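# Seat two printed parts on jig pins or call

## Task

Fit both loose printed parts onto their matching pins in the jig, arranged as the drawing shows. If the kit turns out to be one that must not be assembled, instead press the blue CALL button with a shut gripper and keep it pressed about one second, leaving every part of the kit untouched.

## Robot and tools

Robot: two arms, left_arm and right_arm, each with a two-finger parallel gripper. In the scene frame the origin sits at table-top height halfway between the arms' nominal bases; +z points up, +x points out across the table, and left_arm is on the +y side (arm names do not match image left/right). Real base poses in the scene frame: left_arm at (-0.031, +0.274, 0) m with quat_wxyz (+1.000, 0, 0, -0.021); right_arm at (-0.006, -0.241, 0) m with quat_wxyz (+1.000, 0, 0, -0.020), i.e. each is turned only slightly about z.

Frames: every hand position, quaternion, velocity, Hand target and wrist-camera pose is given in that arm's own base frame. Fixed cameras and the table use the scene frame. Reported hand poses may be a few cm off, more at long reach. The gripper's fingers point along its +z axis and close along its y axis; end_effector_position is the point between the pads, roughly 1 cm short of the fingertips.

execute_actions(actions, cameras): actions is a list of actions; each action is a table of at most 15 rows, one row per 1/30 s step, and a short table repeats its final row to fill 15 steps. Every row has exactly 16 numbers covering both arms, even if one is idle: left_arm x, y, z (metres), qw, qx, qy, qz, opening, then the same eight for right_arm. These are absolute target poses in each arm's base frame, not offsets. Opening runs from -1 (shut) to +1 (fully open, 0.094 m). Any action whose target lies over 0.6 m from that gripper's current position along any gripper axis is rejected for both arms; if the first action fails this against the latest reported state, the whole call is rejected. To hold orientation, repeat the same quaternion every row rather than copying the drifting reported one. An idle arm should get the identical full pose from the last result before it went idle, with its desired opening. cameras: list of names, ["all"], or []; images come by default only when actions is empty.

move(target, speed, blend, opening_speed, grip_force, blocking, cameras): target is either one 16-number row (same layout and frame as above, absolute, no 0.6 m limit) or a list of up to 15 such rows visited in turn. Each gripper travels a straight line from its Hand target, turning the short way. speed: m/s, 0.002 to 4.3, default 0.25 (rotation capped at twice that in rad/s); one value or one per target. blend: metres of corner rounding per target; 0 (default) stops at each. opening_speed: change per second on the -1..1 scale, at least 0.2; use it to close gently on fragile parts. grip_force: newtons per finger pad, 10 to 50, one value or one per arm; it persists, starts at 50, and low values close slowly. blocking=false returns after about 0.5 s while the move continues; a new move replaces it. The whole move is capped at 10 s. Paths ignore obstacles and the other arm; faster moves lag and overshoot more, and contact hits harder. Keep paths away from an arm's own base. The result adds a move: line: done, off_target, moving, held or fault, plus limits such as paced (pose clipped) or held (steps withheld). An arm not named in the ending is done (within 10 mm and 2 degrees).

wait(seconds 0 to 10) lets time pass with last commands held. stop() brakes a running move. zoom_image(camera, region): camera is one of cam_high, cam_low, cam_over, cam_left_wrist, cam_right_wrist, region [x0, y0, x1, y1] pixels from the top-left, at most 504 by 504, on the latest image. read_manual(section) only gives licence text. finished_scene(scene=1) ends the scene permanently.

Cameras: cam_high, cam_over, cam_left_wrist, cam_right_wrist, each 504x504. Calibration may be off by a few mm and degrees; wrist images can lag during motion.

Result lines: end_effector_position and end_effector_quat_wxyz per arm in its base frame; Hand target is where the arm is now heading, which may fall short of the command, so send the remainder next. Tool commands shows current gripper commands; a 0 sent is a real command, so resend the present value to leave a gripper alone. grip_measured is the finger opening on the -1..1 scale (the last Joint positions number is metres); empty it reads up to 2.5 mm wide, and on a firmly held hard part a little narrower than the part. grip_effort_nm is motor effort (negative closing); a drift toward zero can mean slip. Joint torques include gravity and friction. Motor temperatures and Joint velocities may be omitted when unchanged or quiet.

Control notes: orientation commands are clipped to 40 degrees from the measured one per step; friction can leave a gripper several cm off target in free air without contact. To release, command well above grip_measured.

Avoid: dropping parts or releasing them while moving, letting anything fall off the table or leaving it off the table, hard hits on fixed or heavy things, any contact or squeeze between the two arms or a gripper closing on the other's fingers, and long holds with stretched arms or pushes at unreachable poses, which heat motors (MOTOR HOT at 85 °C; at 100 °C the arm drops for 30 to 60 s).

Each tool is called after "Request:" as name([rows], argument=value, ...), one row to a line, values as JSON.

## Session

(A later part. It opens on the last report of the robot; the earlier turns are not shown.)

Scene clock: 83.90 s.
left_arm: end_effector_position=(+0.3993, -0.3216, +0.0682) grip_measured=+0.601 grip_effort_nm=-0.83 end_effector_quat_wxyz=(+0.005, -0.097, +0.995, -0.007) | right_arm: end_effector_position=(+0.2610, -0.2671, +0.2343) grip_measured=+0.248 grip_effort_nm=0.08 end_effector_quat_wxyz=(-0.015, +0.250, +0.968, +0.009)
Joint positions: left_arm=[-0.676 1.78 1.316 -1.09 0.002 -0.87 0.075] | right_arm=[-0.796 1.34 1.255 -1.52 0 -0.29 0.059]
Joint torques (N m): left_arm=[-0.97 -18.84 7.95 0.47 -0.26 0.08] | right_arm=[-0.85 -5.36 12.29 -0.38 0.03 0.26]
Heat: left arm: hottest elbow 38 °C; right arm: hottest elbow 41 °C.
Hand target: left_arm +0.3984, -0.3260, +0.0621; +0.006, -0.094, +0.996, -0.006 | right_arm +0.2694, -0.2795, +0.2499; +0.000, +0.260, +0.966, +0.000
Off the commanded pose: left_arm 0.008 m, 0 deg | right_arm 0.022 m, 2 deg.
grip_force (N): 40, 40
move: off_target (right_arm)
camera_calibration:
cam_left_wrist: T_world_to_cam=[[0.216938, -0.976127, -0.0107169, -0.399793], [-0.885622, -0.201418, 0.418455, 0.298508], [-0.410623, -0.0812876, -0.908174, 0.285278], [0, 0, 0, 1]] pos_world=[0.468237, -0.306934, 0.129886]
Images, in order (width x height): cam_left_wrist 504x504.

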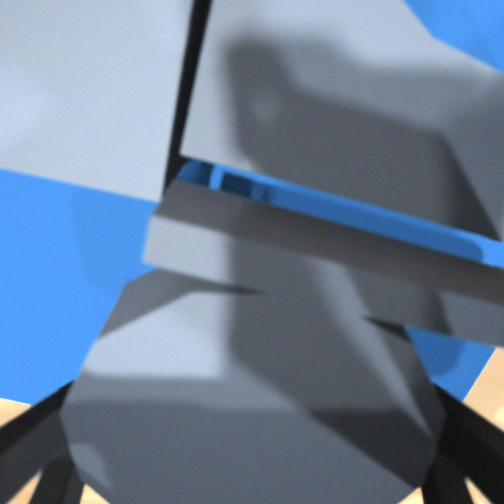

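Request:
move([
  [0.3980,-0.3260,0.041,0.005,-0.0941,0.9955,-0.005,0.45,0.27,-0.28,0.25,0,0.26,0.966,0,0.25],
  [0.3975,-0.3258,0.032,0.005,-0.0941,0.9955,-0.005,0.45,0.27,-0.28,0.25,0,0.26,0.966,0,0.25],
], speed=[0.06,0.03], blend=0.001, cameras=["cam_left_wrist"])

Request:
zoom_image(camera="cam_left_wrist", region=[100, 60, 504, 300])

Scene clock: 85.33 s.
left_arm: end_effector_position=(+0.3998, -0.3220, +0.0451) grip_measured=+0.601 grip_effort_nm=-0.83 end_effector_quat_wxyz=(+0.007, -0.097, +0.995, -0.008) | right_arm: end_effector_position=(+0.2610, -0.2671, +0.2343) grip_measured=+0.248 grip_effort_nm=0.08 end_effector_quat_wxyz=(-0.015, +0.250, +0.968, +0.009)
Joint positions: left_arm=[-0.676 1.808 1.288 -1.031 0.002 -0.87 0.075] | right_arm=[-0.796 1.34 1.255 -1.52 0 -0.29 0.059]
Joint torques (N m): left_arm=[-0.73 -17.79 7.27 0.99 -0.23 0.07] | right_arm=[-0.79 -5.36 12.27 -0.38 0.04 0.27]
Heat: left arm: hottest elbow 38 °C; right arm: hottest elbow 42 °C.
Hand target: left_arm +0.3972, -0.3256, +0.0323; +0.005, -0.094, +0.996, -0.005 | right_arm +0.2694, -0.2795, +0.2499; +0.000, +0.260, +0.966, +0.000
Off the commanded pose: left_arm 0.014 m, 0 deg | right_arm 0.022 m, 2 deg.
grip_force (N): 40, 40
move: off_target (left_arm, right_arm)
camera_calibration:
cam_left_wrist: T_world_to_cam=[[0.216943, -0.976151, -0.00809211, -0.400694], [-0.886728, -0.200522, 0.416539, 0.309302], [-0.408227, -0.0831896, -0.909082, 0.262967], [0, 0, 0, 1]] pos_world=[0.468545, -0.30724, 0.10698]
Images, in order (width x height): cam_left_wrist 504x504.

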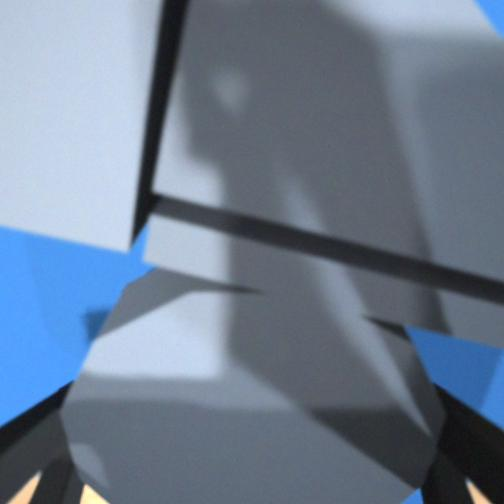

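Scaled by 1.248.

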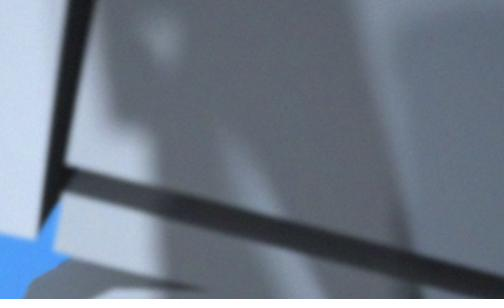

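Request:
move([
  [0.3970,-0.3275,0.044,0.003,-0.0941,0.9955,-0.003,0.45,0.27,-0.28,0.25,0,0.26,0.966,0,0.25],
  [0.3965,-0.3272,0.031,0.003,-0.0941,0.9955,-0.003,0.45,0.27,-0.28,0.25,0,0.26,0.966,0,0.25],
], speed=0.04, cameras=["cam_left_wrist"])

Scene clock: 86.93 s.
left_arm: end_effector_position=(+0.3995, -0.3219, +0.0451) grip_measured=+0.601 grip_effort_nm=-0.83 end_effector_quat_wxyz=(+0.006, -0.097, +0.995, -0.007) | right_arm: end_effector_position=(+0.2610, -0.2671, +0.2343) grip_measured=+0.248 grip_effort_nm=0.08 end_effector_quat_wxyz=(-0.015, +0.250, +0.968, +0.009)
Joint positions: left_arm=[-0.677 1.808 1.288 -1.032 0.002 -0.87 0.075] | right_arm=[-0.796 1.34 1.255 -1.52 0 -0.29 0.059]
Joint torques (N m): left_arm=[-1.38 -17.44 7.64 0.84 -0.25 0.05] | right_arm=[-0.73 -5.36 12.27 -0.42 0.04 0.26]
Heat: left arm: hottest elbow 38 °C; right arm: hottest elbow 42 °C.
Hand target: left_arm +0.3962, -0.3268, +0.0313; +0.003, -0.094, +0.996, -0.003 | right_arm +0.2694, -0.2795, +0.2499; +0.000, +0.260, +0.966, +0.000
Off the commanded pose: left_arm 0.015 m, 1 deg | right_arm 0.022 m, 2 deg.
grip_force (N): 40, 40
move: off_target (left_arm, right_arm)
camera_calibration:
cam_left_wrist: T_world_to_cam=[[0.216517, -0.976238, -0.00894537, -0.400362], [-0.886461, -0.200428, 0.417152, 0.308872], [-0.409032, -0.0823907, -0.908793, 0.263437], [0, 0, 0, 1]] pos_world=[0.468242, -0.307237, 0.106982]
Images, in order (width x height): cam_left_wrist 504x504.

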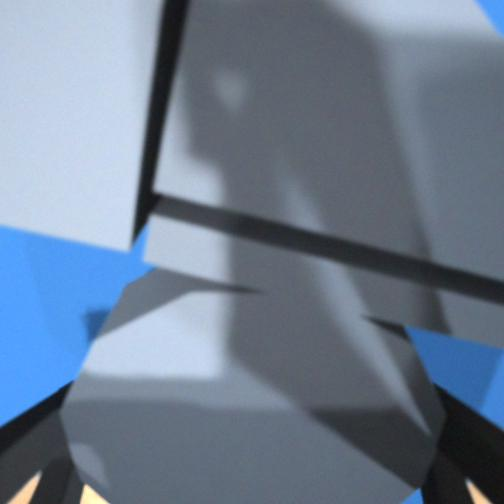

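Request:
move([
  [0.3955,-0.3275,0.062,0.003,-0.0941,0.9955,-0.003,0.45,0.27,-0.28,0.25,0,0.26,0.966,0,0.25],
  [0.3960,-0.3272,0.042,0.003,-0.0941,0.9955,-0.003,0.45,0.27,-0.28,0.25,0,0.26,0.966,0,0.25],
  [0.3960,-0.3270,0.031,0.003,-0.0941,0.9955,-0.003,0.45,0.27,-0.28,0.25,0,0.26,0.966,0,0.25],
], speed=[0.06,0.05,0.03], blend=[0,0.001,0], cameras=["cam_left_wrist"])

Scene clock: 89.37 s.
left_arm: end_effector_position=(+0.3986, -0.3241, +0.0395) grip_measured=+0.601 grip_effort_nm=-0.83 end_effector_quat_wxyz=(+0.005, -0.094, +0.996, -0.006) | right_arm: end_effector_position=(+0.2610, -0.2671, +0.2343) grip_measured=+0.248 grip_effort_nm=0.08 end_effector_quat_wxyz=(-0.015, +0.250, +0.968, +0.009)
Joint positions: left_arm=[-0.681 1.819 1.288 -1.025 0.001 -0.87 0.075] | right_arm=[-0.796 1.34 1.255 -1.52 0 -0.29 0.059]
Joint torques (N m): left_arm=[-0.38 -19.08 7.38 0.8 -0.23 0.04] | right_arm=[-0.91 -5.42 12.27 -0.39 0.04 0.26]
Heat: left arm: hottest elbow 38 °C; right arm: hottest elbow 42 °C.
Hand target: left_arm +0.3959, -0.3268, +0.0311; +0.003, -0.094, +0.996, -0.003 | right_arm +0.2694, -0.2795, +0.2499; +0.000, +0.260, +0.966, +0.000
Off the commanded pose: left_arm 0.009 m, 0 deg | right_arm 0.022 m, 2 deg.
grip_force (N): 40, 40
move: off_target (right_arm)
camera_calibration:
cam_left_wrist: T_world_to_cam=[[0.212044, -0.977174, -0.0129813, -0.40069], [-0.886061, -0.197842, 0.419231, 0.310617], [-0.41223, -0.077393, -0.907787, 0.260646], [0, 0, 0, 1]] pos_world=[0.467636, -0.309919, 0.101189]
Images, in order (width x height): cam_left_wrist 504x504.

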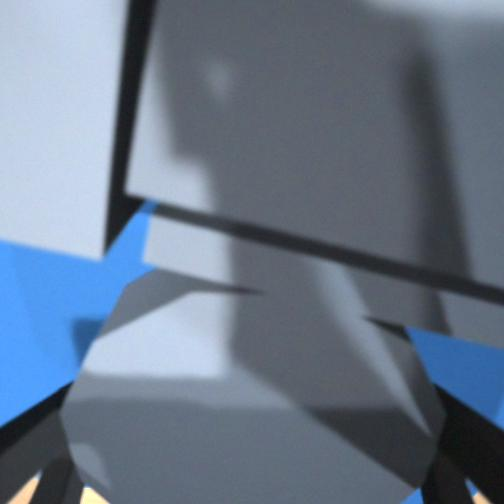

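Request:
move([
  [0.3955,-0.3270,0.022,0.003,-0.0941,0.9955,-0.003,0.45,0.27,-0.28,0.25,0,0.26,0.966,0,0.25],
], speed=0.03, cameras=["cam_left_wrist"])

Scene clock: 90.17 s.
left_arm: end_effector_position=(+0.3986, -0.3240, +0.0356) grip_measured=+0.601 grip_effort_nm=-0.83 end_effector_quat_wxyz=(+0.007, -0.094, +0.995, -0.007) | right_arm: end_effector_position=(+0.2610, -0.2671, +0.2343) grip_measured=+0.248 grip_effort_nm=0.08 end_effector_quat_wxyz=(-0.015, +0.250, +0.968, +0.009)
Joint positions: left_arm=[-0.681 1.822 1.28 -1.01 0.001 -0.87 0.075] | right_arm=[-0.796 1.34 1.255 -1.52 0 -0.29 0.059]
Joint torques (N m): left_arm=[-0.38 -17.96 7.19 0.85 -0.2 0.06] | right_arm=[-0.73 -5.36 12.29 -0.36 0.04 0.26]
Heat: left arm: hottest elbow 38 °C; right arm: hottest elbow 42 °C.
Hand target: left_arm +0.3953, -0.3268, +0.0224; +0.003, -0.094, +0.996, -0.003 | right_arm +0.2694, -0.2795, +0.2499; +0.000, +0.260, +0.966, +0.000
Off the commanded pose: left_arm 0.014 m, 1 deg | right_arm 0.022 m, 2 deg.
grip_force (N): 40, 40
move: off_target (left_arm, right_arm)
camera_calibration:
cam_left_wrist: T_world_to_cam=[[0.212135, -0.977192, -0.00973407, -0.400874], [-0.887624, -0.196838, 0.416387, 0.31336], [-0.408806, -0.07969, -0.909135, 0.255036], [0, 0, 0, 1]] pos_world=[0.467446, -0.309726, 0.0974811]
Images, in order (width x height): cam_left_wrist 504x504.

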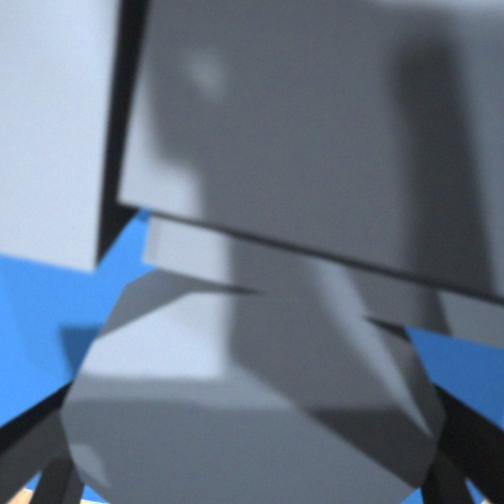

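Request:
move([
  [0.3965,-0.3275,0.010,0.001,-0.0941,0.9955,-0.001,0.45,0.27,-0.28,0.25,0,0.26,0.966,0,0.25],
], speed=0.03)

Scene clock: 91.07 s.
left_arm: end_effector_position=(+0.3985, -0.3238, +0.0348) grip_measured=+0.601 grip_effort_nm=-0.83 end_effector_quat_wxyz=(+0.007, -0.094, +0.995, -0.007) | right_arm: end_effector_position=(+0.2610, -0.2671, +0.2343) grip_measured=+0.248 grip_effort_nm=0.08 end_effector_quat_wxyz=(-0.015, +0.250, +0.968, +0.009)
Joint positions: left_arm=[-0.681 1.822 1.277 -1.006 0 -0.87 0.075] | right_arm=[-0.796 1.34 1.255 -1.52 0 -0.29 0.059]
Joint torques (N m): left_arm=[-0.73 -16.15 6.95 1.59 -0.19 0.04] | right_arm=[-0.85 -5.3 12.3 -0.36 0.04 0.26]
Heat: left arm: hottest elbow 38 °C; right arm: hottest elbow 42 °C.
Hand target: left_arm +0.3957, -0.3267, +0.0108; +0.001, -0.094, +0.996, -0.001 | right_arm +0.2694, -0.2795, +0.2499; +0.000, +0.260, +0.966, +0.000
Off the commanded pose: left_arm 0.025 m, 1 deg | right_arm 0.022 m, 2 deg.
grip_force (N): 40, 40
move: off_target (left_arm, right_arm)

Request:
move([
  [0.3970,-0.3275,0.0295,0.004,-0.0941,0.9955,-0.004,0.9,0.27,-0.28,0.25,0,0.26,0.966,0,0.25],
  [0.3970,-0.3275,0.11,0.004,-0.0941,0.9955,-0.004,0.9,0.27,-0.28,0.25,0,0.26,0.966,0,0.25],
  [0.33,-0.12,0.25,0,0,1,0,0.9,0.27,-0.28,0.25,0,0.26,0.966,0,0.25],
], speed=[0.04,0.08,0.6], blend=[0,0.02,0], cameras=["cam_over","cam_high","cam_left_wrist"])

Request:
zoom_image(camera="cam_over", region=[140, 250, 400, 450])

Request:
zoom_image(camera="cam_high", region=[160, 190, 240, 285])

Scene clock: 94.83 s.
left_arm: end_effector_position=(+0.3273, -0.1228, +0.2498) grip_measured=+0.898 grip_effort_nm=0.11 end_effector_quat_wxyz=(+0.006, -0.003, +1.000, -0.001) | right_arm: end_effector_position=(+0.2610, -0.2671, +0.2343) grip_measured=+0.248 grip_effort_nm=0.08 end_effector_quat_wxyz=(-0.015, +0.250, +0.968, +0.009)
Joint positions: left_arm=[-0.359 1.244 1.21 -1.523 -0.002 -0.364 0.089] | right_arm=[-0.796 1.34 1.255 -1.52 0 -0.29 0.059]
Joint torques (N m): left_arm=[1.08 -10.11 10.06 -0.34 -0.1 0.24] | right_arm=[-0.91 -5.25 12.29 -0.42 0.05 0.26]
Motor temperatures (°C): left_arm=[28 30 38 34 28 33 36] | right_arm=[33 38 43 24 31 27 29]
Heat: left arm: hottest elbow 38 °C; right arm: hottest elbow 43 °C.
Hand target: left_arm +0.3299, -0.1200, +0.2500; +0.000, +0.000, +1.000, +0.000 | right_arm +0.2694, -0.2795, +0.2499; +0.000, +0.260, +0.966, +0.000
Off the commanded pose: left_arm 0.004 m, 1 deg | right_arm 0.022 m, 2 deg.
grip_force (N): 40, 40
move: off_target (right_arm)
camera_calibration:
cam_left_wrist: T_world_to_cam=[[0.0307146, -0.999284, -0.0220875, -0.127276], [-0.908907, -0.0371171, 0.415345, 0.227214], [-0.415867, 0.00731831, -0.909396, 0.449719], [0, 0, 0, 1]] pos_world=[0.397448, -0.122043, 0.311789]
Images, in order (width x height): cam_high 504x504, cam_over 504x504, cam_left_wrist 504x504.

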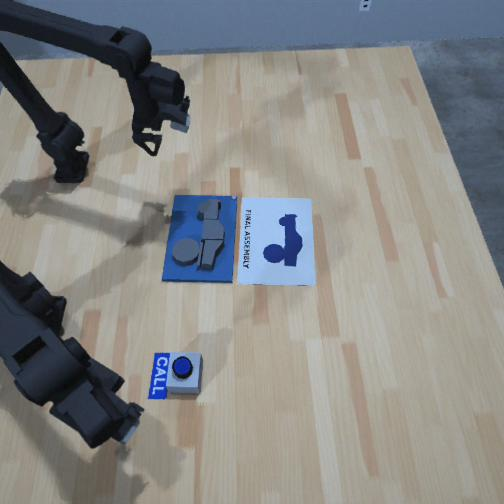

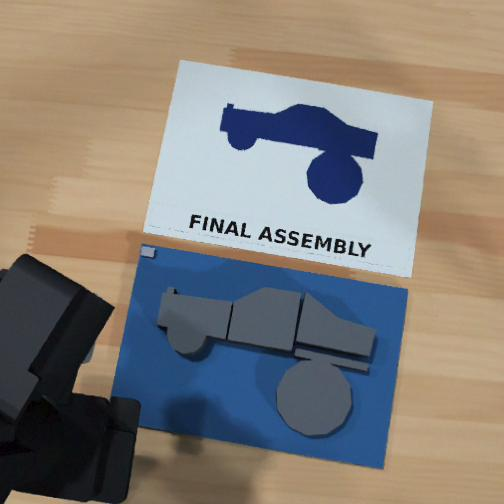

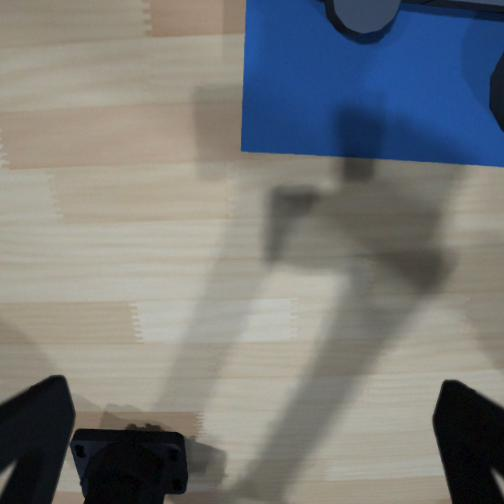

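Scaled by 1.938.

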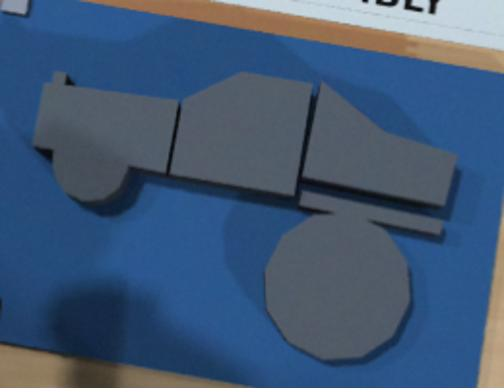

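Scaled by 5.305.

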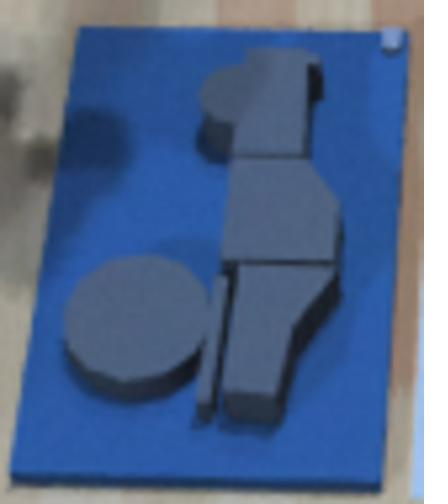

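Matches the drawing.

Request:
finished_scene()

The scene is finished: the task was done.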